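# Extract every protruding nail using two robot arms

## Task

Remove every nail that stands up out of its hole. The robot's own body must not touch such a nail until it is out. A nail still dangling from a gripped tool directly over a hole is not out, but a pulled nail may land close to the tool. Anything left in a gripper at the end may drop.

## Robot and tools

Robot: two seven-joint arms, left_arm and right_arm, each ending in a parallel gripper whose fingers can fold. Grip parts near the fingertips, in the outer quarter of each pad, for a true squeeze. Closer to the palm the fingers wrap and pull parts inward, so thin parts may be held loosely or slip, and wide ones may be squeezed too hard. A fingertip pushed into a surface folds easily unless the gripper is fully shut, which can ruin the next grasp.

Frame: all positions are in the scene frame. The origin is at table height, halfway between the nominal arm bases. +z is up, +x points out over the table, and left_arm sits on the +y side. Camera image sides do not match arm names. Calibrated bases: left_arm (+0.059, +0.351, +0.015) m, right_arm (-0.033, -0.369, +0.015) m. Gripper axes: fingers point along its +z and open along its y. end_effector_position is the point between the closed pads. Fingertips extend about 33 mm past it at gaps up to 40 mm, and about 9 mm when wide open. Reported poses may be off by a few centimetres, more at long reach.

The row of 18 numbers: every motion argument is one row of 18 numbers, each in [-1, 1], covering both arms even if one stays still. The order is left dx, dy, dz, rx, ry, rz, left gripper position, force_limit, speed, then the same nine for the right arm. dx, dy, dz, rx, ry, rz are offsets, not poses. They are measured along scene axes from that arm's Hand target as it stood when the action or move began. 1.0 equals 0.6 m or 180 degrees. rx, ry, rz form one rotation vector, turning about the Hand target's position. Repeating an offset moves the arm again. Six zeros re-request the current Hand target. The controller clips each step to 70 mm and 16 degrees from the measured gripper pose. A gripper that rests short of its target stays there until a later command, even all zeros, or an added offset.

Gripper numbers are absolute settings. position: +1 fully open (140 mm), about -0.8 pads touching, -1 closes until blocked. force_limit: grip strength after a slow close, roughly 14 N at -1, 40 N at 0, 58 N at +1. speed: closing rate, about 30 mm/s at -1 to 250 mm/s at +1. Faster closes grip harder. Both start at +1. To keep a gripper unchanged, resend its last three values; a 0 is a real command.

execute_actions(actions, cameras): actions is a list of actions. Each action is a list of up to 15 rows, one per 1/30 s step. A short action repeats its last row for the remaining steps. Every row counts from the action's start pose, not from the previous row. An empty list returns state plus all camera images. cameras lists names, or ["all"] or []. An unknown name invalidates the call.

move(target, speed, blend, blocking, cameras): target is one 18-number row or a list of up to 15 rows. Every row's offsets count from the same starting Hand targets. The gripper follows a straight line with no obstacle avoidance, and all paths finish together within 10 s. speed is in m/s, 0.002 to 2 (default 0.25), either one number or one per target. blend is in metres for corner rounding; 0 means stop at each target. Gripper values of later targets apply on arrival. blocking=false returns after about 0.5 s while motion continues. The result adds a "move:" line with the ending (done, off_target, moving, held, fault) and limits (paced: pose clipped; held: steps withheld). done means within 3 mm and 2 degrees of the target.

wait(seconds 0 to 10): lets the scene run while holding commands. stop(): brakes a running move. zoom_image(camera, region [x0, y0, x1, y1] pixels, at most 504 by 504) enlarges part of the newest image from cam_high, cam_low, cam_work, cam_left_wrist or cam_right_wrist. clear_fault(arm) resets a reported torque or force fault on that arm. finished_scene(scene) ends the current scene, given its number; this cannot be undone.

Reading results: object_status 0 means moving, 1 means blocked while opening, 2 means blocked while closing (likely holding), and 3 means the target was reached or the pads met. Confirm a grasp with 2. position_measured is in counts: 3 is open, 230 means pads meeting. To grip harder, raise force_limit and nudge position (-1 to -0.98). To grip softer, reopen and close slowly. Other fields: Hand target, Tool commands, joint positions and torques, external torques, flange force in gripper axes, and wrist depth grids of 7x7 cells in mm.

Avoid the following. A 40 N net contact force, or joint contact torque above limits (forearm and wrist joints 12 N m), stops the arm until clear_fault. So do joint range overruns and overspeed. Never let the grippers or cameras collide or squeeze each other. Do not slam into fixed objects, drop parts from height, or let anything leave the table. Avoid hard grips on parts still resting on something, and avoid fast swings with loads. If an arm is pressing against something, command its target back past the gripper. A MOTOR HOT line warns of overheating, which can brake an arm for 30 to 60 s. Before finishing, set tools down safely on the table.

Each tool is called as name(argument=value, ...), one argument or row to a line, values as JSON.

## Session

execute_actions(
  actions=[],
)

Scene clock: 0.00 s.
left_arm: end_effector_position=(+0.3866, +0.4092, +0.3747) position_measured=3 object_status=3 end_effector_quat_wxyz=(-0.095, +0.821, +0.556, +0.084) | right_arm: end_effector_position=(+0.5828, -0.1257, +0.2186) position_measured=3 object_status=3 end_effector_quat_wxyz=(+0.029, +0.876, -0.451, +0.168)
Joint positions: left_arm=[0.268 -0.795 -0.232 -2.43 0.083 1.708 -2.662] | right_arm=[0.478 0.236 -0.029 -1.865 -0.382 2.214 0.086]
Joint velocities: within noise
Joint torques (N m): no reading
External joint torques (N m): no reading
Flange force (N): no reading
Wrist depth (mm): cam_left_wrist=[- - - - - - 486 / - 512 511 502 - - - / - 527 - 498 496 454 457 / - 134 537 - 504 148 131 / - 445 502 530 516 - 107 / - 418 561 547 528 - - / - 608 596 555 481 532 -] | cam_right_wrist=[- - - - - - 331 / - - - - - - 324 / - - - - - - - / - 135 - - - - 123 / - 110 - - - 348 115 / - - - - - 307 286 / - - - - 319 292 285]
Hand target: left_arm +0.3866, +0.4092, +0.3747; -0.095, +0.821, +0.556, +0.084 | right_arm +0.5828, -0.1257, +0.2186; +0.029, +0.876, -0.451, +0.168
Tool commands: left_gripper/position=+1.0 left_gripper/force_limit=+1.0 left_gripper/speed=+1.0 right_gripper/position=+1.0 right_gripper/force_limit=+1.0 right_gripper/speed=+1.0
camera_calibration:
cam_left_wrist: T_world_to_cam=[[0.927093, -0.367236, -0.0750696, -0.16852], [-0.356582, -0.925818, 0.125337, 0.468983], [-0.115529, -0.0894306, -0.98927, 0.596042], [0, 0, 0, 1]] pos_world=[0.392325, 0.42561, 0.518215]
cam_right_wrist: T_world_to_cam=[[-0.791192, -0.598738, -0.12461, 0.427961], [-0.603727, 0.797186, 0.00287773, 0.459507], [0.0976146, 0.0775075, -0.992202, 0.313875], [0, 0, 0, 1]] pos_world=[0.585377, -0.134403, 0.363434]

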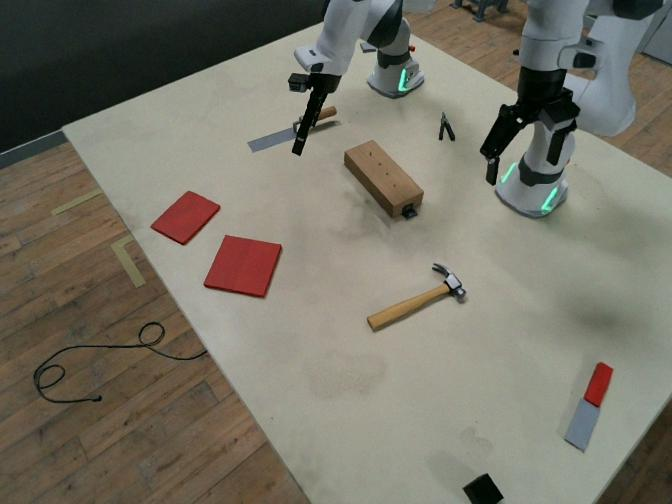

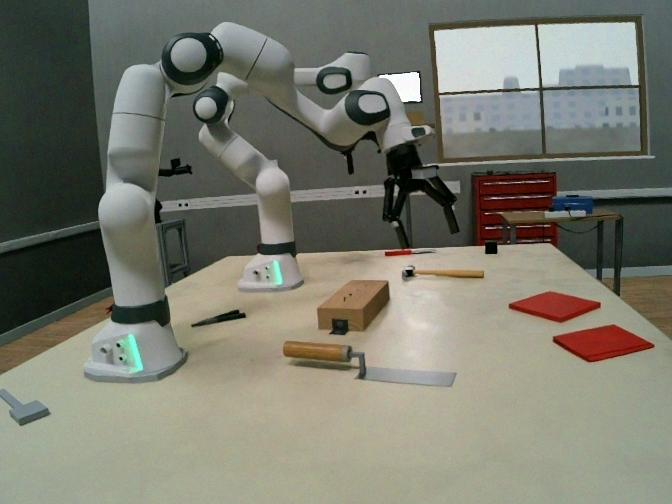

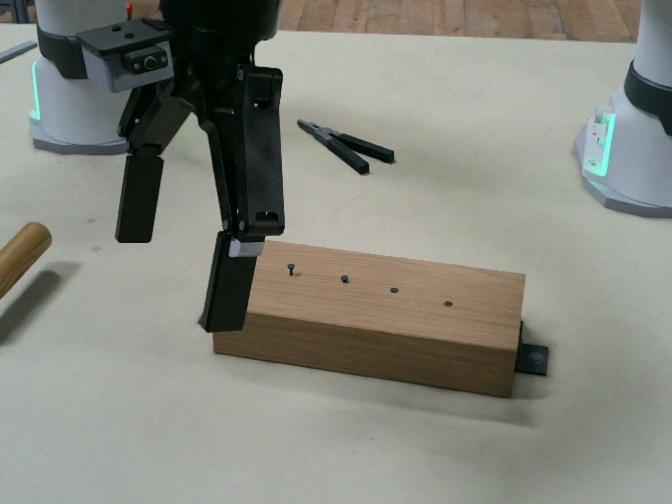

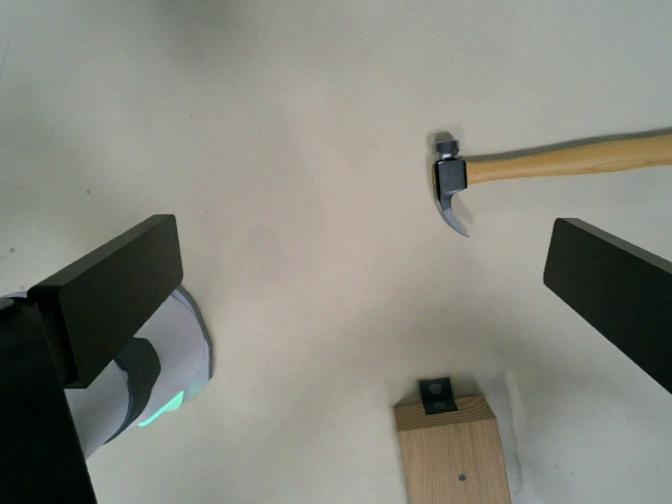

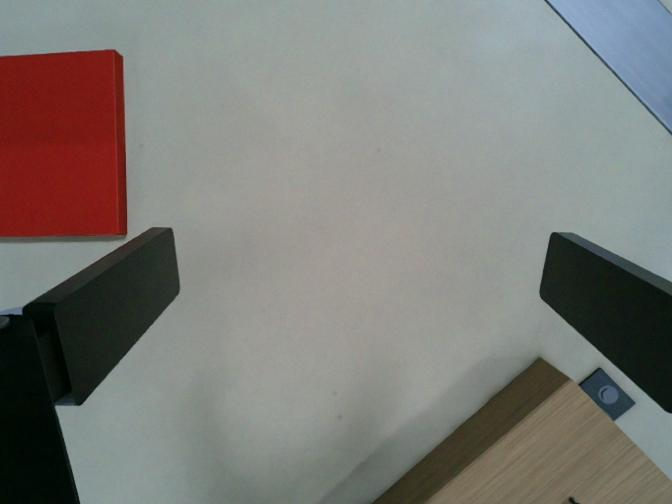

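zoom_image(
  camera="cam_work",
  region=[260, 235, 380, 325],
)

zoom_image(
  camera="cam_work",
  region=[370, 250, 490, 340],
)

zoom_image(
  camera="cam_high",
  region=[330, 120, 480, 310],
)

zoom_image(
  camera="cam_low",
  region=[300, 250, 500, 350],
)

Scaled by 4.200 from the camera's 672x504 image, which has a finer 960x720 frame.

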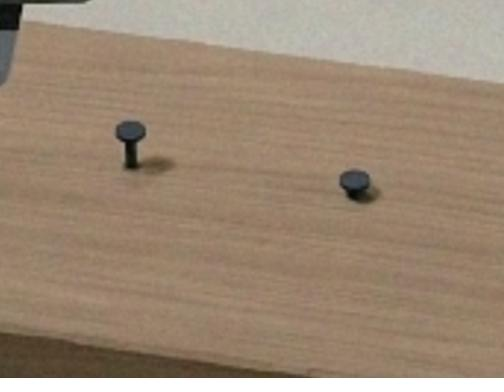

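Scaled by 4.200 from the camera's 672x504 image, which has a finer 960x720 frame.

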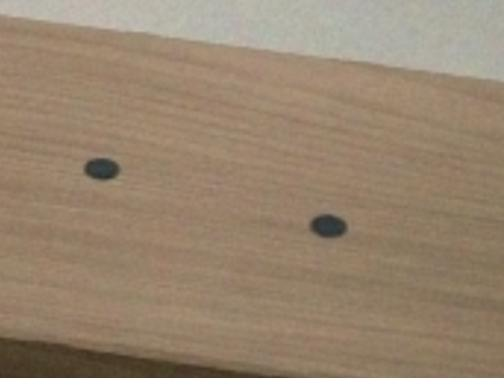

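Scaled by 2.653 from the camera's 672x504 image, which has a finer 960x720 frame.

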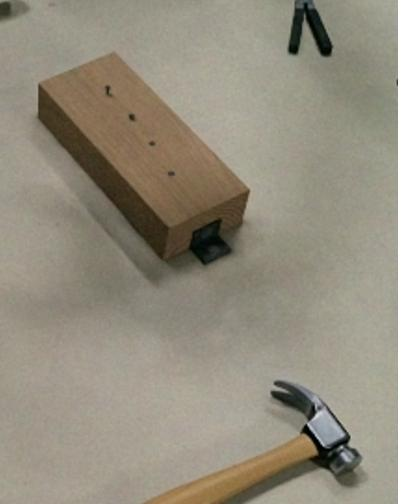

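Scaled by 2.520 from the camera's 672x504 image, which has a finer 960x720 frame.

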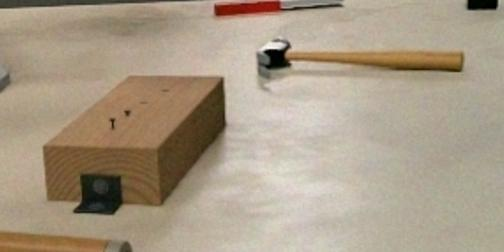

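zoom_image(
  camera="cam_left_wrist",
  region=[400, 110, 520, 250],
)

zoom_image(
  camera="cam_high",
  region=[420, 250, 480, 310],
)

Scaled by 3.600 from the camera's 672x504 image, which has a finer 960x720 frame.

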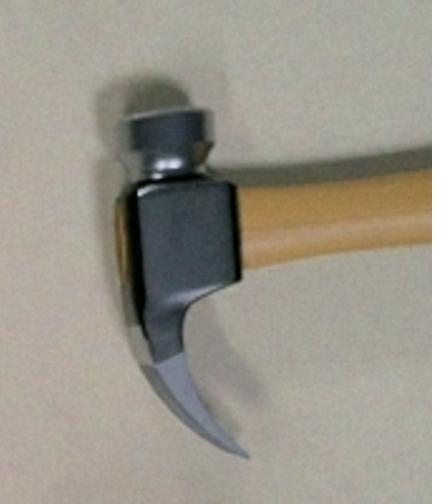

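Scaled by 8.400 from the camera's 672x504 image, which has a finer 960x720 frame.

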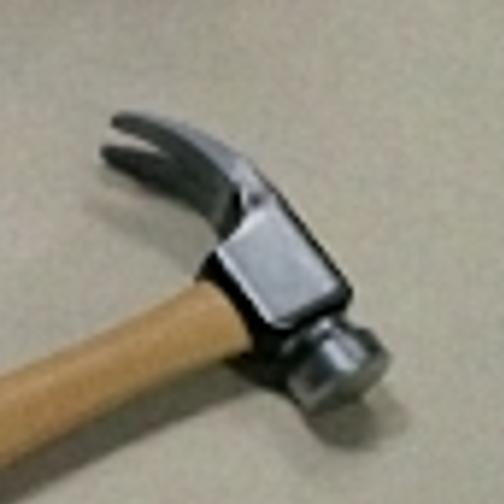

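move(
  target=[0.4498,-0.0953,-0.291,-0.0598,0.0643,-0.438,0,1,1,-0.4217,-0.5733,0.185,0,0,-0.25,1,1,1],
  speed=0.3,
  cameras=["all"],
)

Scene clock: 138.40 s.
left_arm: end_effector_position=(+0.6574, +0.3525, +0.2013) position_measured=129 object_status=3 end_effector_quat_wxyz=(-0.002, +0.996, -0.093, +0.002) | right_arm: end_effector_position=(+0.3312, -0.4688, +0.3298) position_measured=3 object_status=3 end_effector_quat_wxyz=(-0.090, -0.638, +0.751, -0.144)
Joint positions: left_arm=[0.018 0.177 -0.028 -1.929 0.009 2.109 -1.389] | right_arm=[0.153 -0.678 -0.161 -2.49 -0.455 1.82 0.344]
Joint velocities: left_arm=[-0.001 -0.001 0 0 0.001 0 0.006] | right_arm=[within noise]
Joint torques (N m): left_arm=[0.32 -37.25 -0.41 22.63 0.14 2.42 0.34] | right_arm=[-0.04 -8.84 3.38 24.48 -0.13 2.24 -0.04]
External joint torques (N m): left_arm=[0.18 0.92 -0.55 -1.62 -0.61 -0.24 0.34] | right_arm=[-0.07 0.09 0.72 -0.3 -0.21 -0.14 -0.04]
Flange force (N): left_arm=[-3.6 0.2 2.5] | right_arm=[-0.8 1.0 -0.1]
Wrist depth (mm): cam_left_wrist=[- - - - 297 - 292 / 310 - - 294 309 - 311 / 318 - 330 309 - - 333 / - 345 134 332 143 - 355 / - 88 88 351 379 - 89 / - - 411 409 - - - / - - - 444 - - -] | cam_right_wrist=[- - - - - - 429 / - - - - - - - / - - - - - - - / - 135 - - - - 124 / - 126 482 425 445 - 115 / - - - - - - - / - - - - - - -]
Hand target: left_arm +0.6565, +0.3520, +0.2001; +0.000, +0.995, -0.096, +0.000 | right_arm +0.3298, -0.4697, +0.3296; -0.091, -0.637, +0.752, -0.144
Off the commanded pose: left_arm 0.002 m, 1 deg | right_arm 0.002 m, 0 deg.
move: done
camera_calibration:
cam_left_wrist: T_world_to_cam=[[-0.192239, -0.981239, -0.0146065, 0.486762], [-0.916419, 0.174176, 0.360333, 0.467783], [-0.351028, 0.0826556, -0.93271, 0.533462], [0, 0, 0, 1]] pos_world=[0.70952, 0.352059, 0.336118]
cam_right_wrist: T_world_to_cam=[[-0.983055, 0.133085, -0.126061, 0.444409], [0.133528, 0.991033, 0.0049611, 0.426785], [0.125591, -0.0119557, -0.99201, 0.424017], [0, 0, 0, 1]] pos_world=[0.326637, -0.477032, 0.474535]

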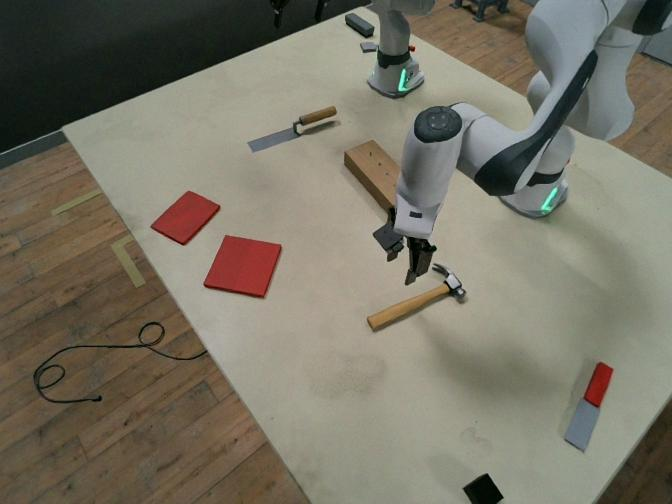

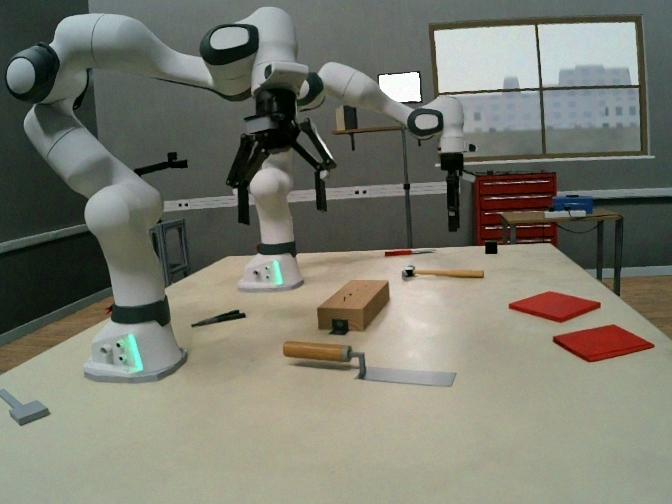

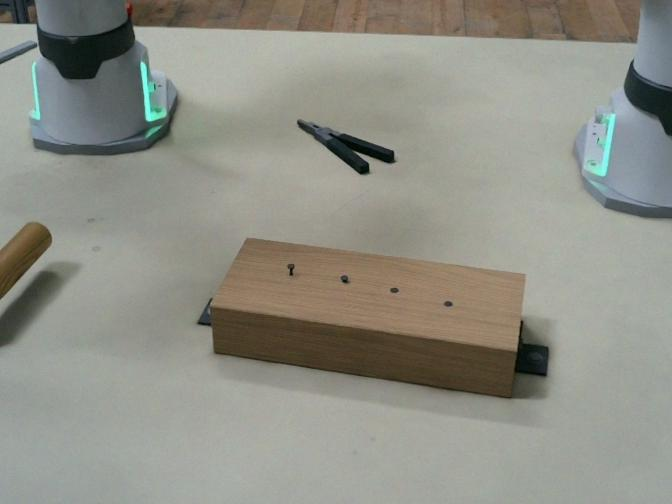

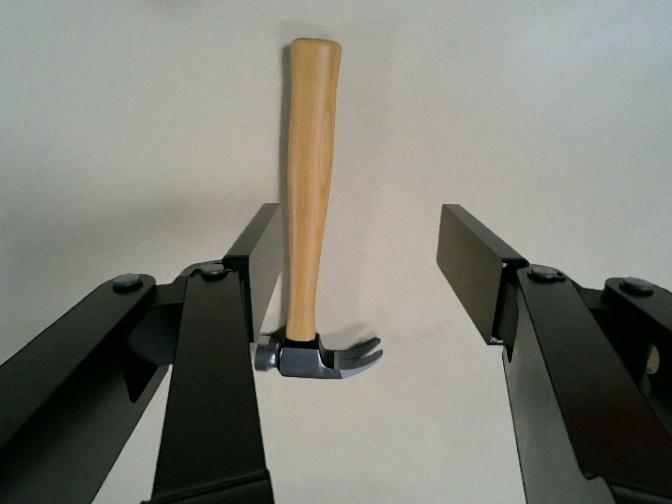

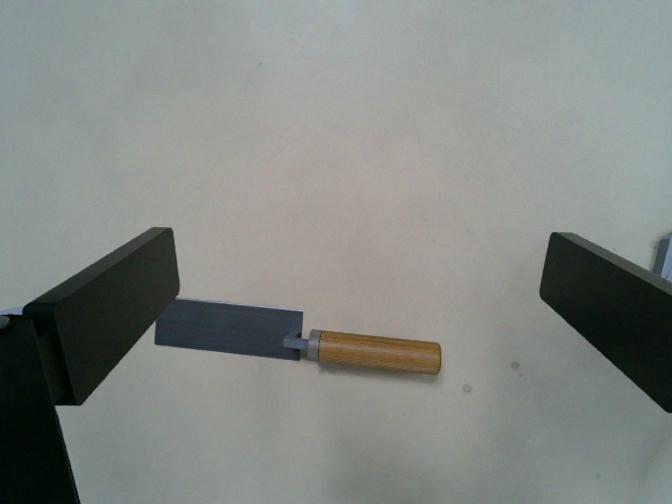

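move(
  target=[0.0282,0.0483,-0.158,0,0,-0.015,0,1,1,0,0,0,0,0,0,1,1,1],
  speed=0.15,
  cameras=["cam_left_wrist","cam_high"],
)

Scene clock: 167.13 s.
left_arm: end_effector_position=(+0.6722, +0.3805, +0.1054) position_measured=129 object_status=3 end_effector_quat_wxyz=(+0.001, +0.993, -0.115, -0.002) | right_arm: end_effector_position=(+0.3311, -0.4689, +0.3298) position_measured=3 object_status=3 end_effector_quat_wxyz=(-0.090, -0.638, +0.751, -0.144)
Joint positions: left_arm=[0.063 0.346 -0.026 -1.949 0.01 2.291 -1.299] | right_arm=[0.153 -0.678 -0.16 -2.49 -0.455 1.82 0.344]
Joint velocities: left_arm=[0 0 0 0.001 0.001 0.001 0.006] | right_arm=[within noise]
Joint torques (N m): left_arm=[0.38 -41.46 -0.47 21.04 0.95 2.91 0.26] | right_arm=[-0.03 -8.87 3.36 24.5 -0.13 2.27 -0.04]
External joint torques (N m): left_arm=[0.24 0.67 -0.64 -1.75 0.31 0.26 0.26] | right_arm=[0 0.05 0.77 -0.31 -0.2 -0.11 -0.04]
Flange force (N): left_arm=[-5.7 1.2 2.6] | right_arm=[-0.9 1.2 -0.1]
Wrist depth (mm): cam_left_wrist=[- - 204 186 - - - / - - - 197 214 - 223 / - - - 210 - 235 - / - 245 121 223 142 247 252 / - 88 88 245 - - 89 / - - - 272 - - - / - - - 272 282 - -] | cam_right_wrist=[- - - - - - - / - - - - - 442 - / - - - - - 437 - / - 134 - - - - 123 / - 125 479 422 452 - 115 / - - - - - - - / - - - - - - -]
Hand target: left_arm +0.6734, +0.3810, +0.1053; +0.000, +0.993, -0.120, +0.000 | right_arm +0.3298, -0.4697, +0.3296; -0.091, -0.637, +0.752, -0.144
Off the commanded pose: left_arm 0.001 m, 1 deg | right_arm 0.002 m, 0 deg.
move: done
camera_calibration:
cam_left_wrist: T_world_to_cam=[[-0.235605, -0.971806, -0.0091813, 0.540582], [-0.90506, 0.215961, 0.366371, 0.486911], [-0.354059, 0.0946284, -0.930423, 0.444149], [0, 0, 0, 1]] pos_world=[0.725302, 0.378158, 0.239819]
Images, in order (width x height): cam_high 672x504, cam_left_wrist 672x504.

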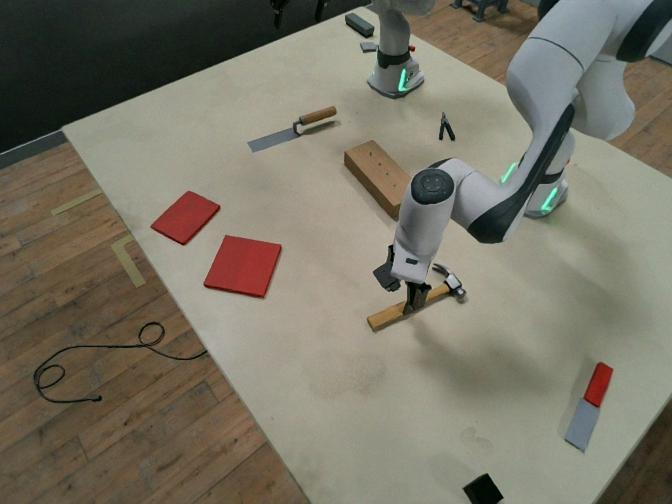

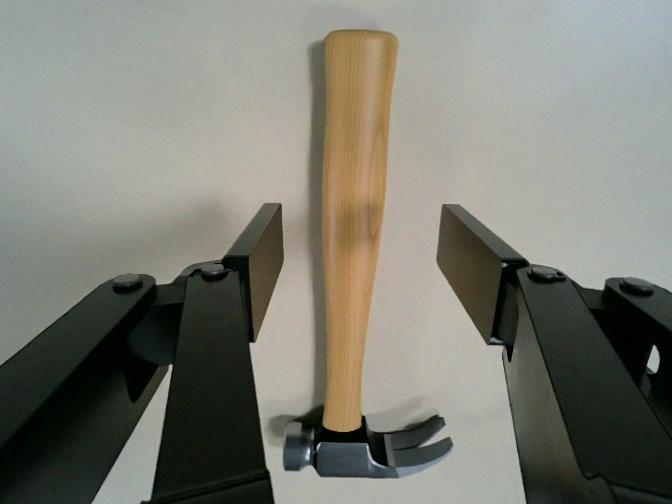

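move(
  target=[0,0,-0.0755,0,0,-0.011,0,1,1,0,0,0,0,0,0,1,1,1],
  speed=0.12,
  cameras=["cam_left_wrist","cam_high","cam_low"],
)

zoom_image(
  camera="cam_high",
  region=[350, 240, 480, 350],
)

zoom_image(
  camera="cam_low",
  region=[380, 200, 520, 300],
)

Scene clock: 193.57 s.
left_arm: end_effector_position=(+0.6723, +0.3806, +0.0602) position_measured=129 object_status=3 end_effector_quat_wxyz=(+0.001, +0.991, -0.132, -0.002) | right_arm: end_effector_position=(+0.3311, -0.4689, +0.3298) position_measured=3 object_status=3 end_effector_quat_wxyz=(-0.090, -0.638, +0.751, -0.144)
Joint positions: left_arm=[0.067 0.42 -0.03 -1.967 0.017 2.384 -1.269] | right_arm=[0.153 -0.678 -0.16 -2.49 -0.455 1.82 0.344]
Joint velocities: left_arm=[0 0 -0.001 -0.002 0 0.004 0.005] | right_arm=[within noise]
Joint torques (N m): left_arm=[0.37 -42.5 -0.51 19.84 0.91 2.88 0.37] | right_arm=[-0.02 -8.85 3.34 24.44 -0.12 2.27 -0.08]
External joint torques (N m): left_arm=[0.39 1 -0.48 -2.08 0.33 0.2 0.37] | right_arm=[-0.03 -0.03 0.72 -0.29 -0.2 -0.11 -0.08]
Flange force (N): left_arm=[-6.4 1.1 2.7] | right_arm=[-0.6 1.3 -0.1]
Wrist depth (mm): cam_left_wrist=[- 165 - 148 150 163 - / - 174 - 154 171 177 176 / 185 - - 164 185 188 191 / - - 134 175 175 198 208 / - 88 88 190 209 - 89 / - - - 203 - - - / - - - 233 - - -] | cam_right_wrist=[- - - - - - - / - 475 - 464 - - - / - - - - - - - / - 134 - - - 441 123 / - 126 477 417 - - 115 / - - - - - - - / - 509 - - - - -]
Hand target: left_arm +0.6734, +0.3810, +0.0600; +0.000, +0.991, -0.137, +0.000 | right_arm +0.3298, -0.4697, +0.3296; -0.091, -0.637, +0.752, -0.144
Off the commanded pose: left_arm 0.001 m, 1 deg | right_arm 0.002 m, 0 deg.
move: done
camera_calibration:
cam_left_wrist: T_world_to_cam=[[-0.26901, -0.963093, -0.00923263, 0.559466], [-0.897071, 0.247057, 0.36637, 0.486322], [-0.350568, 0.10684, -0.930423, 0.395119], [0, 0, 0, 1]] pos_world=[0.725284, 0.376455, 0.194619]
Images, in order (width x height): cam_high 672x504, cam_low 672x504, cam_left_wrist 672x504.

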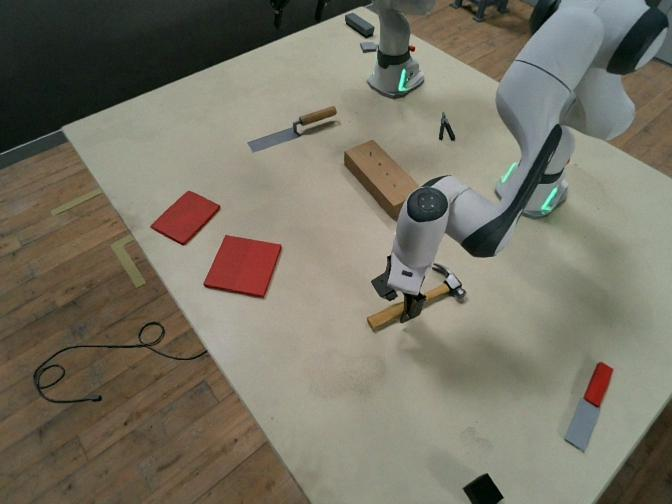

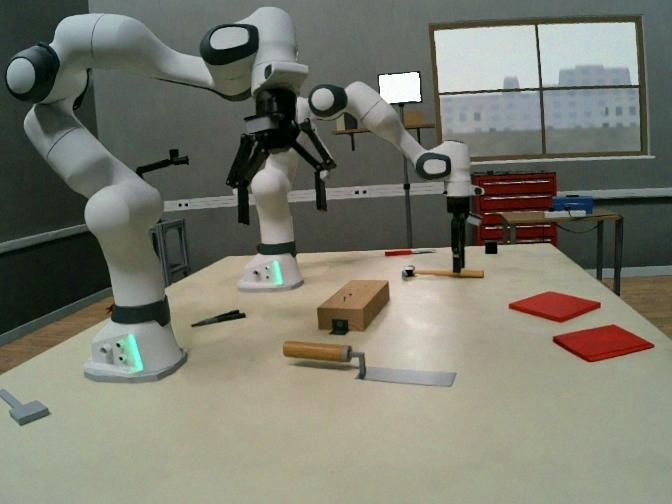

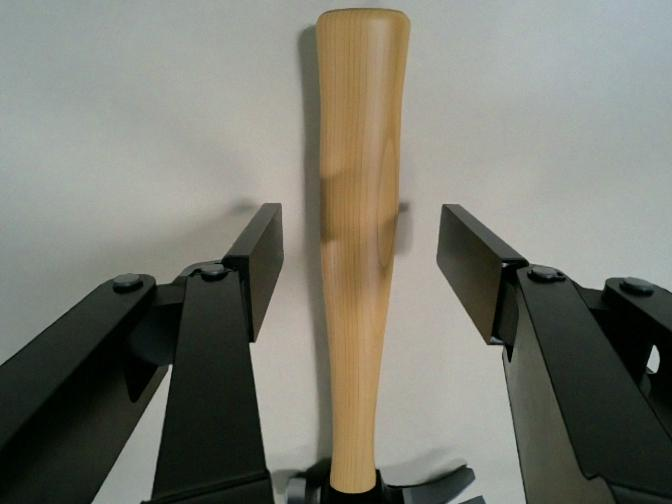

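Scaled by 3.877 from the camera's 672x504 image, which has a finer 960x720 frame.

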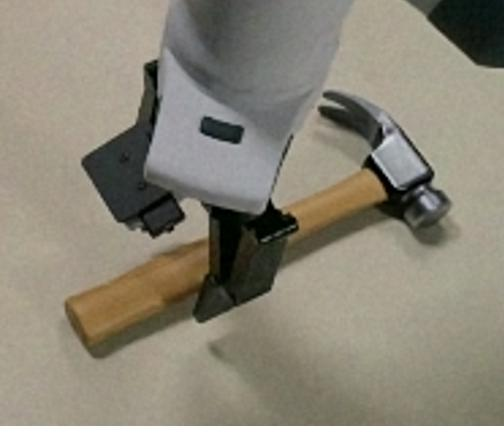

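Scaled by 3.600 from the camera's 672x504 image, which has a finer 960x720 frame.

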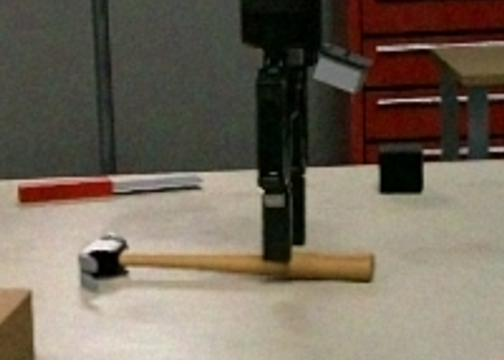

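move(
  target=[0,0,-0.0233,0,0,0,0,1,1,0,0,0,0,0,0,1,1,1],
  speed=0.08,
  cameras=["cam_left_wrist"],
)

zoom_image(
  camera="cam_left_wrist",
  region=[200, 120, 520, 360],
)

Scene clock: 205.97 s.
left_arm: end_effector_position=(+0.6732, +0.3804, +0.0472) position_measured=129 object_status=3 end_effector_quat_wxyz=(+0.001, +0.991, -0.133, -0.001) | right_arm: end_effector_position=(+0.3311, -0.4689, +0.3298) position_measured=3 object_status=3 end_effector_quat_wxyz=(-0.090, -0.638, +0.751, -0.144)
Joint positions: left_arm=[0.067 0.445 -0.03 -1.969 0.017 2.411 -1.267] | right_arm=[0.153 -0.678 -0.16 -2.49 -0.455 1.82 0.344]
Joint velocities: left_arm=[0 0.001 0 0 0.001 0.005 -0.001] | right_arm=[within noise]
Joint torques (N m): left_arm=[-0.11 -42.72 -0.13 19.34 0.87 2.89 0.33] | right_arm=[-0.08 -8.81 3.31 24.48 -0.11 2.26 -0.07]
External joint torques (N m): left_arm=[-0.14 0.92 -0.14 -2.1 0.31 0.25 0.33] | right_arm=[-0.14 0.04 0.61 -0.23 -0.19 -0.11 -0.07]
Flange force (N): left_arm=[-6.5 1.8 2.5] | right_arm=[-0.5 0.9 -0.1]
Wrist depth (mm): cam_left_wrist=[- 152 - 133 150 155 155 / - 162 164 141 159 164 164 / 172 173 170 151 155 171 175 / 185 182 134 161 142 181 186 / - 88 87 173 - - 89 / - - - 190 - - - / - - - 209 - - -] | cam_right_wrist=[- - - - - - - / - - - - - - - / - - - - - - - / - 135 - - - - 124 / - 126 481 418 - - 115 / - - - - - - - / - - - - - - -]
Hand target: left_arm +0.6734, +0.3810, +0.0460; +0.000, +0.991, -0.137, +0.000 | right_arm +0.3298, -0.4697, +0.3296; -0.091, -0.637, +0.752, -0.144
Off the commanded pose: left_arm 0.001 m, 0 deg | right_arm 0.002 m, 0 deg.
move: done
camera_calibration:
cam_left_wrist: T_world_to_cam=[[-0.271342, -0.962436, -0.0095131, 0.560812], [-0.897149, 0.249332, 0.364632, 0.49115], [-0.348563, 0.107475, -0.931103, 0.381777], [0, 0, 0, 1]] pos_world=[0.725881, 0.376255, 0.181719]
Images, in order (width x height): cam_left_wrist 672x504.

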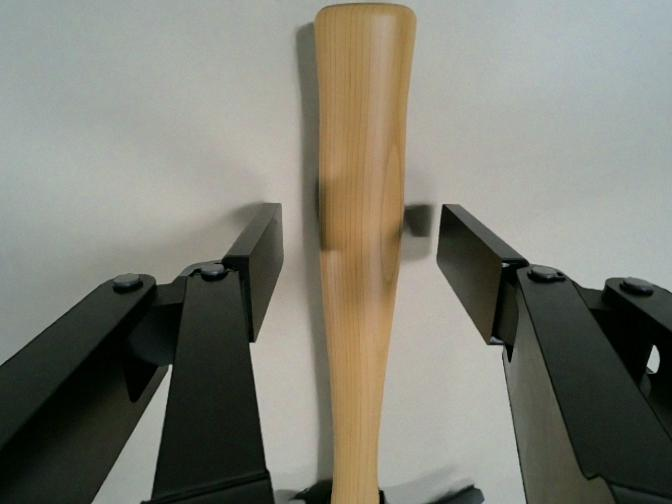

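Scaled by 1.575 from the camera's 672x504 image, which has a finer 960x720 frame.

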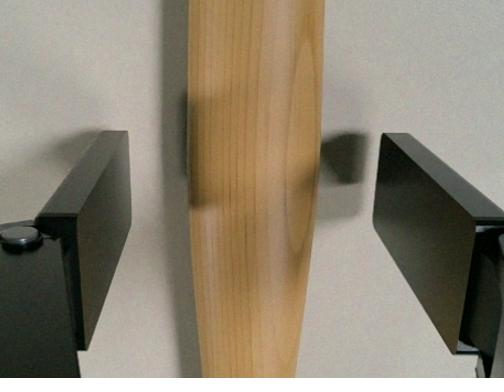

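move(
  target=[0,0,0,0,0,0,-1,-1,-1,0,0,0,0,0,0,1,1,1],
  cameras=["cam_left_wrist"],
)

Scene clock: 214.90 s.
left_arm: end_effector_position=(+0.6735, +0.3805, +0.0473) position_measured=178 object_status=2 end_effector_quat_wxyz=(+0.001, +0.991, -0.133, +0.000) | right_arm: end_effector_position=(+0.3311, -0.4689, +0.3298) position_measured=3 object_status=3 end_effector_quat_wxyz=(-0.090, -0.638, +0.751, -0.144)
Joint positions: left_arm=[0.067 0.445 -0.03 -1.969 0.018 2.412 -1.267] | right_arm=[0.153 -0.678 -0.16 -2.49 -0.455 1.82 0.344]
Joint torques (N m): left_arm=[0.06 -41.55 -0.08 18.94 0.88 2.9 0.3] | right_arm=[-0.03 -8.87 3.31 24.52 -0.11 2.26 -0.06]
External joint torques (N m): left_arm=[0.03 2.05 -0.08 -2.49 0.32 0.25 0.3] | right_arm=[-0.1 0.05 0.62 -0.25 -0.19 -0.12 -0.06]
Flange force (N): left_arm=[-5.5 1.3 4.6] | right_arm=[-0.5 0.9 -0.1]
Wrist depth (mm): cam_left_wrist=[- 153 152 133 153 154 157 / 162 162 163 141 162 162 162 / - 173 171 150 172 174 - / - 186 180 158 135 185 - / - 76 94 169 115 83 79 / - - - 190 - - - / - - - 209 - - -] | cam_right_wrist=[- - 490 - - - - / - - - - - - - / - - - - - - - / - 135 - - - - 124 / - 125 477 430 - - 115 / - - - 443 - - - / - - - 460 - - -]
Hand target: left_arm +0.6734, +0.3810, +0.0460; +0.000, +0.991, -0.137, +0.000 | right_arm +0.3298, -0.4697, +0.3296; -0.091, -0.637, +0.752, -0.144
Off the commanded pose: left_arm 0.001 m, 0 deg | right_arm 0.002 m, 0 deg.
move: done
camera_calibration:
cam_left_wrist: T_world_to_cam=[[-0.271389, -0.96242, -0.00982626, 0.560952], [-0.897447, 0.249352, 0.363885, 0.4916], [-0.34776, 0.107573, -0.931392, 0.381465], [0, 0, 0, 1]] pos_world=[0.72608, 0.376254, 0.181919]
Images, in order (width x height): cam_left_wrist 672x504.

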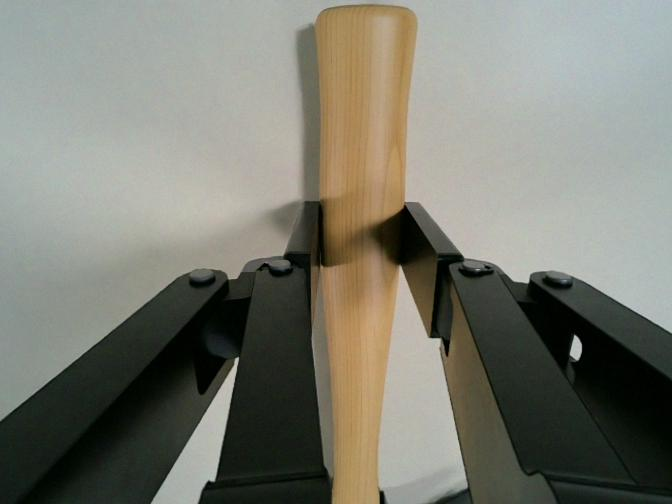

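move(
  target=[
    [-0.013,0.0035,0.09,0,0,0,-1,-1,-1,0,0,0,0,0,0,1,1,1],
    [-0.055,0.0145,0.1767,0,0,0,-1,-1,-1,0,0,0,0,0,0,1,1,1],
  ],
  speed=0.1,
  blend=0.02,
  cameras=["cam_left_wrist","cam_low"],
)

zoom_image(
  camera="cam_low",
  region=[380, 200, 520, 300],
)

Scene clock: 231.53 s.
left_arm: end_effector_position=(+0.6430, +0.3900, +0.1526) position_measured=178 object_status=2 end_effector_quat_wxyz=(-0.002, +0.991, -0.134, +0.003) | right_arm: end_effector_position=(+0.3311, -0.4689, +0.3298) position_measured=3 object_status=3 end_effector_quat_wxyz=(-0.090, -0.638, +0.751, -0.144)
Joint positions: left_arm=[0.086 0.194 -0.03 -2.039 0.011 2.239 -1.243] | right_arm=[0.153 -0.678 -0.16 -2.49 -0.455 1.82 0.344]
Joint velocities: left_arm=[-0.001 0 -0.001 -0.001 0 -0.006 0.005] | right_arm=[within noise]
Joint torques (N m): left_arm=[0.37 -37.83 -0.19 20.53 0.05 2.18 0.38] | right_arm=[-0.08 -8.8 3.3 24.44 -0.13 2.26 -0.04]
External joint torques (N m): left_arm=[0.37 0.03 -0.18 -2.85 -0.62 -0.5 0.38] | right_arm=[-0.07 0.19 0.68 -0.35 -0.2 -0.11 -0.04]
Flange force (N): left_arm=[-10.2 2.4 1.5] | right_arm=[-0.8 0.7 0.1]
Wrist depth (mm): cam_left_wrist=[- 253 248 103 104 249 - / - 263 - 111 113 262 - / - 276 - 135 152 282 - / - 296 95 160 135 297 - / - 76 94 207 115 83 77 / - - - 306 - - - / - - - - - - -] | cam_right_wrist=[- - - - - - - / - - - 475 - - - / - - - - - 458 430 / - 134 - - - 143 139 / - 126 483 415 - - 115 / - - - - - - - / - - - 440 - - -]
Hand target: left_arm +0.6404, +0.3897, +0.1521; +0.000, +0.991, -0.137, +0.000 | right_arm +0.3298, -0.4697, +0.3296; -0.091, -0.637, +0.752, -0.144
Off the commanded pose: left_arm 0.003 m, 1 deg | right_arm 0.002 m, 0 deg.
move: done
camera_calibration:
cam_left_wrist: T_world_to_cam=[[-0.272925, -0.961913, -0.0153123, 0.564478], [-0.899358, 0.24946, 0.35906, 0.425444], [-0.341565, 0.111768, -0.933189, 0.462537], [0, 0, 0, 1]] pos_world=[0.694674, 0.385151, 0.287518]
Images, in order (width x height): cam_low 672x504, cam_left_wrist 672x504.

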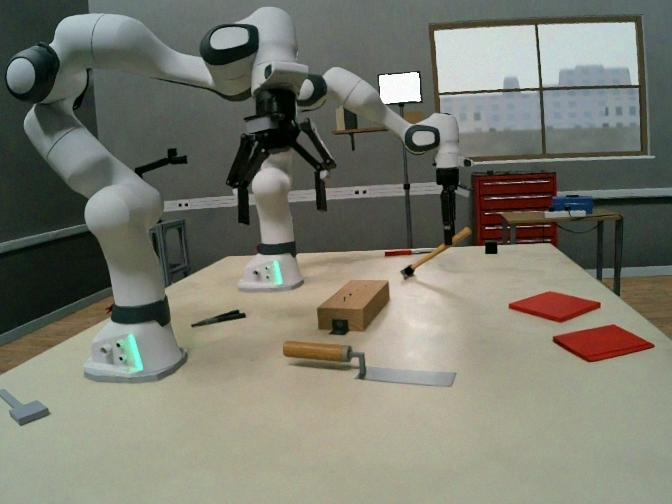

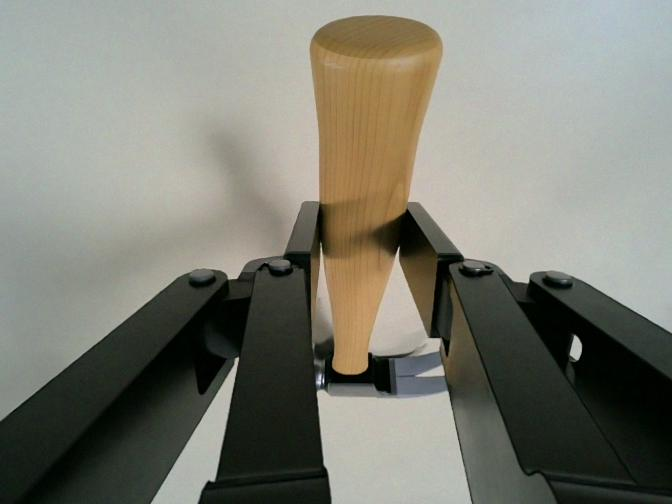

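Scaled by 3.600 from the camera's 672x504 image, which has a finer 960x720 frame.

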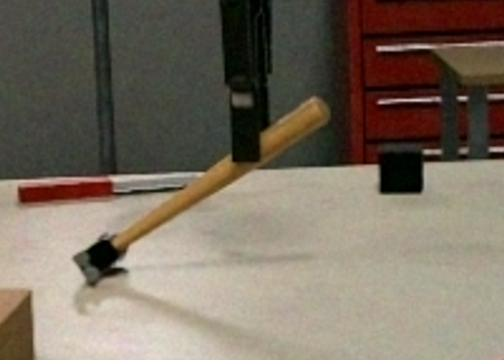

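Works as in scene 1. Tighten and lift.

move(
  target=[0,0,0,0,0,0,-0.98,1,-1,0,0,0,0,0,0,1,1,1],
)

move(
  target=[
    [0,0,0.15,0,0,0,-0.98,1,-1,0,0,0,0,0,0,1,1,1],
    [-0.12,0,0.42,0,0,0,-0.98,1,-1,0,0,0,0,0,0,1,1,1],
  ],
  speed=[0.08,0.15],
  blend=[0.02,0],
  cameras=["cam_left_wrist","cam_low"],
)

Scene clock: 240.97 s.
left_arm: end_effector_position=(+0.6423, +0.3899, +0.1522) position_measured=182 object_status=0 end_effector_quat_wxyz=(-0.002, +0.991, -0.135, +0.002) | right_arm: end_effector_position=(+0.3311, -0.4689, +0.3298) position_measured=3 object_status=3 end_effector_quat_wxyz=(-0.090, -0.638, +0.751, -0.144)
Joint positions: left_arm=[0.086 0.194 -0.03 -2.04 0.01 2.238 -1.242] | right_arm=[0.153 -0.678 -0.16 -2.49 -0.455 1.82 0.344]
Joint torques (N m): left_arm=[0.25 -37.91 -0.11 21.01 0.09 2.11 0.34] | right_arm=[-0.04 -8.82 3.33 24.44 -0.13 2.26 -0.06]
External joint torques (N m): left_arm=[0.14 -0.02 -0.21 -2.37 -0.58 -0.57 0.34] | right_arm=[-0.12 0.14 0.62 -0.36 -0.21 -0.13 -0.06]
Flange force (N): left_arm=[-8.4 2.2 0.9] | right_arm=[-0.6 0.9 0.1]
Wrist depth (mm): cam_left_wrist=[- 241 246 103 108 249 - / - - - 112 119 263 - / - - - 135 143 282 - / 296 292 94 160 137 - - / - 76 94 216 113 83 77 / - - - 313 - - - / - - - 382 - - -] | cam_right_wrist=[- - - - - - - / - - - - - - - / - - - - 453 - - / - 135 464 - - - 124 / - 126 481 416 - - 115 / - - - - - - - / - - - - - - -]
Hand target: left_arm +0.6404, +0.3897, +0.1521; +0.000, +0.991, -0.137, +0.000 | right_arm +0.3298, -0.4697, +0.3296; -0.091, -0.637, +0.752, -0.144
Off the commanded pose: left_arm 0.002 m, 0 deg | right_arm 0.002 m, 0 deg.
move: done

Scene clock: 244.07 s.
left_arm: end_effector_position=(+0.5681, +0.3897, +0.4010) position_measured=182 object_status=2 end_effector_quat_wxyz=(-0.001, +0.991, -0.134, -0.003) | right_arm: end_effector_position=(+0.3311, -0.4689, +0.3298) position_measured=3 object_status=3 end_effector_quat_wxyz=(-0.090, -0.638, +0.751, -0.144)
Joint positions: left_arm=[0.088 -0.15 -0.021 -1.811 0 1.656 -1.225] | right_arm=[0.153 -0.678 -0.16 -2.49 -0.455 1.82 0.344]
Joint velocities: left_arm=[0.001 -0.001 0.001 -0.001 0.001 -0.004 0.001] | right_arm=[within noise]
Joint torques (N m): left_arm=[-0.06 -29.83 0.36 25.01 0.27 2.62 0.38] | right_arm=[-0.04 -8.86 3.31 24.49 -0.11 2.26 -0.08]
External joint torques (N m): left_arm=[-0.11 -2.35 0.34 0.23 -0.59 -0.04 0.38] | right_arm=[-0.07 0.1 0.65 -0.31 -0.19 -0.13 -0.08]
Flange force (N): left_arm=[-6.5 1.4 0.2] | right_arm=[-0.6 0.9 -0.1]
Wrist depth (mm): cam_left_wrist=[- 467 467 467 - 468 - / - - 518 503 - - 491 / - - 527 523 516 522 489 / 527 559 104 91 91 547 512 / - 76 94 87 93 83 77 / - - - 667 - - - / - - - - - - -] | cam_right_wrist=[- - - 479 - - - / - - - - - - - / - - - - - - 432 / - 134 - - - - 124 / - 126 480 427 - - 115 / - - - - - - - / - - - - - - -]
Hand target: left_arm +0.5684, +0.3897, +0.4041; +0.000, +0.991, -0.137, +0.000 | right_arm +0.3298, -0.4697, +0.3296; -0.091, -0.637, +0.752, -0.144
Off the commanded pose: left_arm 0.003 m, 0 deg | right_arm 0.002 m, 0 deg.
move: done
camera_calibration:
cam_left_wrist: T_world_to_cam=[[-0.273452, -0.961813, -0.011856, 0.546393], [-0.895239, 0.249978, 0.36886, 0.262535], [-0.35181, 0.111479, -0.929409, 0.673199], [0, 0, 0, 1]] pos_world=[0.621283, 0.384851, 0.535317]
Images, in order (width x height): cam_low 672x504, cam_left_wrist 672x504.

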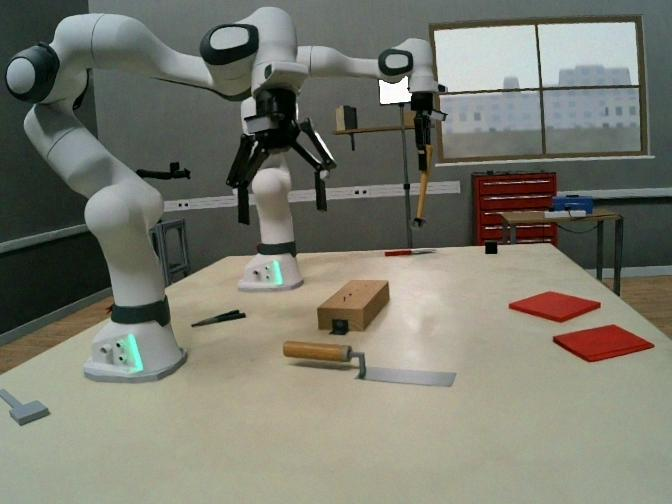

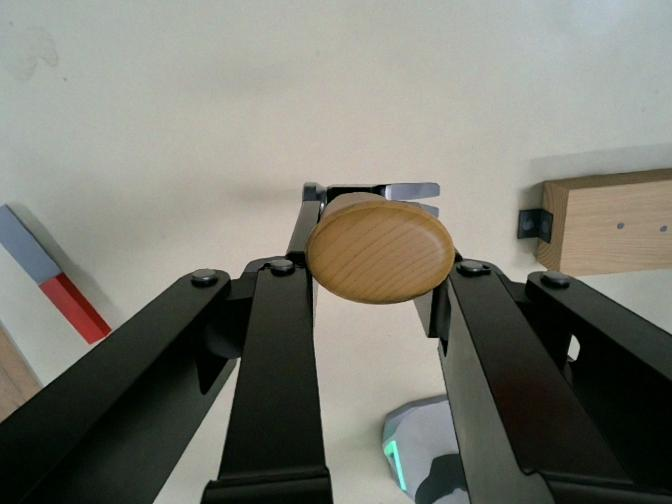

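move(
  target=[
    [-0.082,-0.072,0.027,0,0,-0.333,-0.98,1,-1,0,0,0,0,0,0,1,1,1],
    [-0.165,-0.144,0.027,0,0,-0.667,-0.98,1,-1,0,0,0,0,0,0,1,1,1],
    [-0.247,-0.216,0.027,0,0,-0.998,-0.98,1,-1,0,0,0,0,0,0,1,1,1],
  ],
  speed=0.35,
  blend=[0.03,0.03,0],
  cameras=["cam_left_wrist","cam_low","cam_high"],
)

Scene clock: 280.50 s.
left_arm: end_effector_position=(+0.4188, +0.2597, +0.4169) position_measured=182 object_status=2 end_effector_quat_wxyz=(-0.004, +0.129, +0.992, +0.001) | right_arm: end_effector_position=(+0.3311, -0.4689, +0.3298) position_measured=3 object_status=3 end_effector_quat_wxyz=(-0.090, -0.638, +0.751, -0.144)
Joint positions: left_arm=[-1.068 -0.702 0.54 -2.133 0.338 1.501 1.222] | right_arm=[0.153 -0.678 -0.16 -2.49 -0.455 1.82 0.344]
Joint velocities: left_arm=[-0.001 -0.001 0 0 0.001 0.001 0.006] | right_arm=[within noise]
Joint torques (N m): left_arm=[-0.56 -5.52 -10.8 23.14 1.13 2.67 0.32] | right_arm=[-0.04 -8.86 3.32 24.47 -0.12 2.26 -0.06]
External joint torques (N m): left_arm=[-0.59 -2.78 0.1 0.89 0.35 0.22 0.31] | right_arm=[0.06 0.27 0.79 -0.44 -0.18 -0.12 -0.06]
Flange force (N): left_arm=[5.0 2.6 0.0] | right_arm=[-1.1 0.8 0.1]
Wrist depth (mm): cam_left_wrist=[- - - 494 494 - - / - 482 516 515 - 531 - / 497 498 495 528 544 562 557 / 579 - 103 91 91 576 567 / 627 76 94 88 93 83 77 / - - - - - - - / - - - 711 - - -] | cam_right_wrist=[- - - 458 - - - / - - - - - - - / - - - - - - - / - 134 - - - - 124 / - 125 481 415 442 - 115 / - - - - 442 - - / - - - - 471 - -]
Hand target: left_arm +0.4202, +0.2601, +0.4203; +0.000, +0.134, +0.991, +0.000 | right_arm +0.3298, -0.4697, +0.3296; -0.091, -0.637, +0.752, -0.144
Off the commanded pose: left_arm 0.004 m, 1 deg | right_arm 0.002 m, 0 deg.
move: off_target (left_arm)
camera_calibration:
cam_left_wrist: T_world_to_cam=[[0.264533, 0.964333, -0.00916578, -0.345841], [0.901958, -0.244036, 0.356256, -0.463629], [0.341313, -0.102509, -0.934343, 0.417321], [0, 0, 0, 1]] pos_world=[0.367223, 0.263143, 0.551922]
Images, in order (width x height): cam_high 672x504, cam_low 672x504, cam_left_wrist 672x504.

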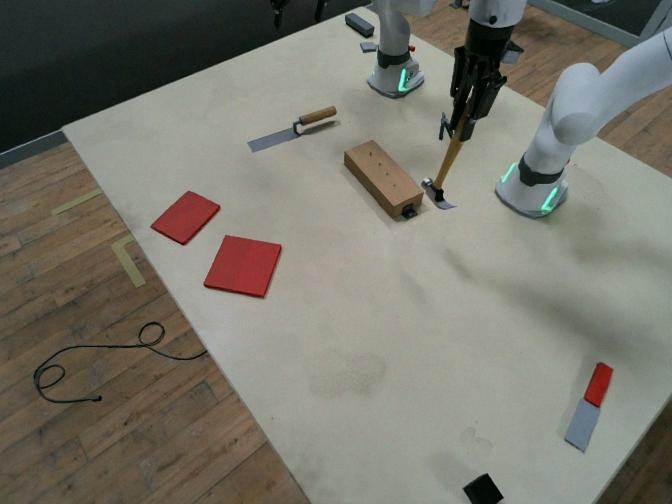

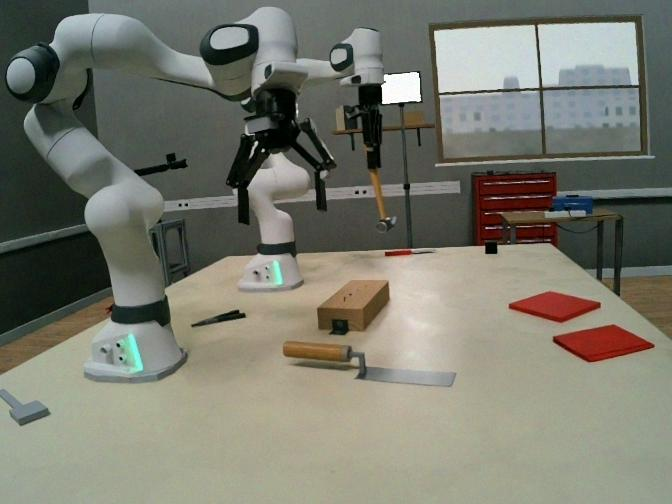

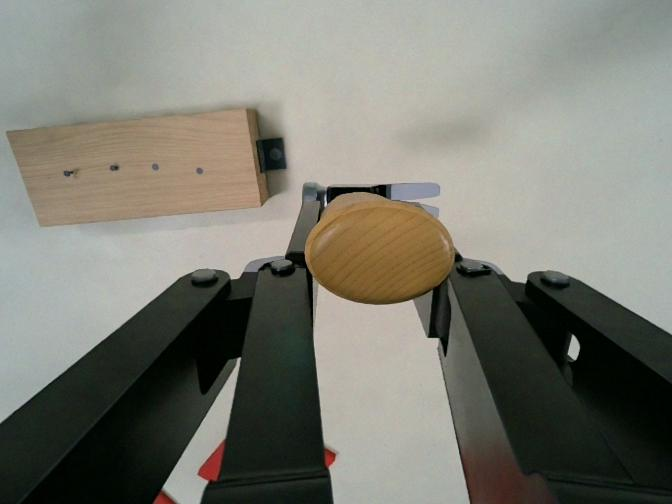

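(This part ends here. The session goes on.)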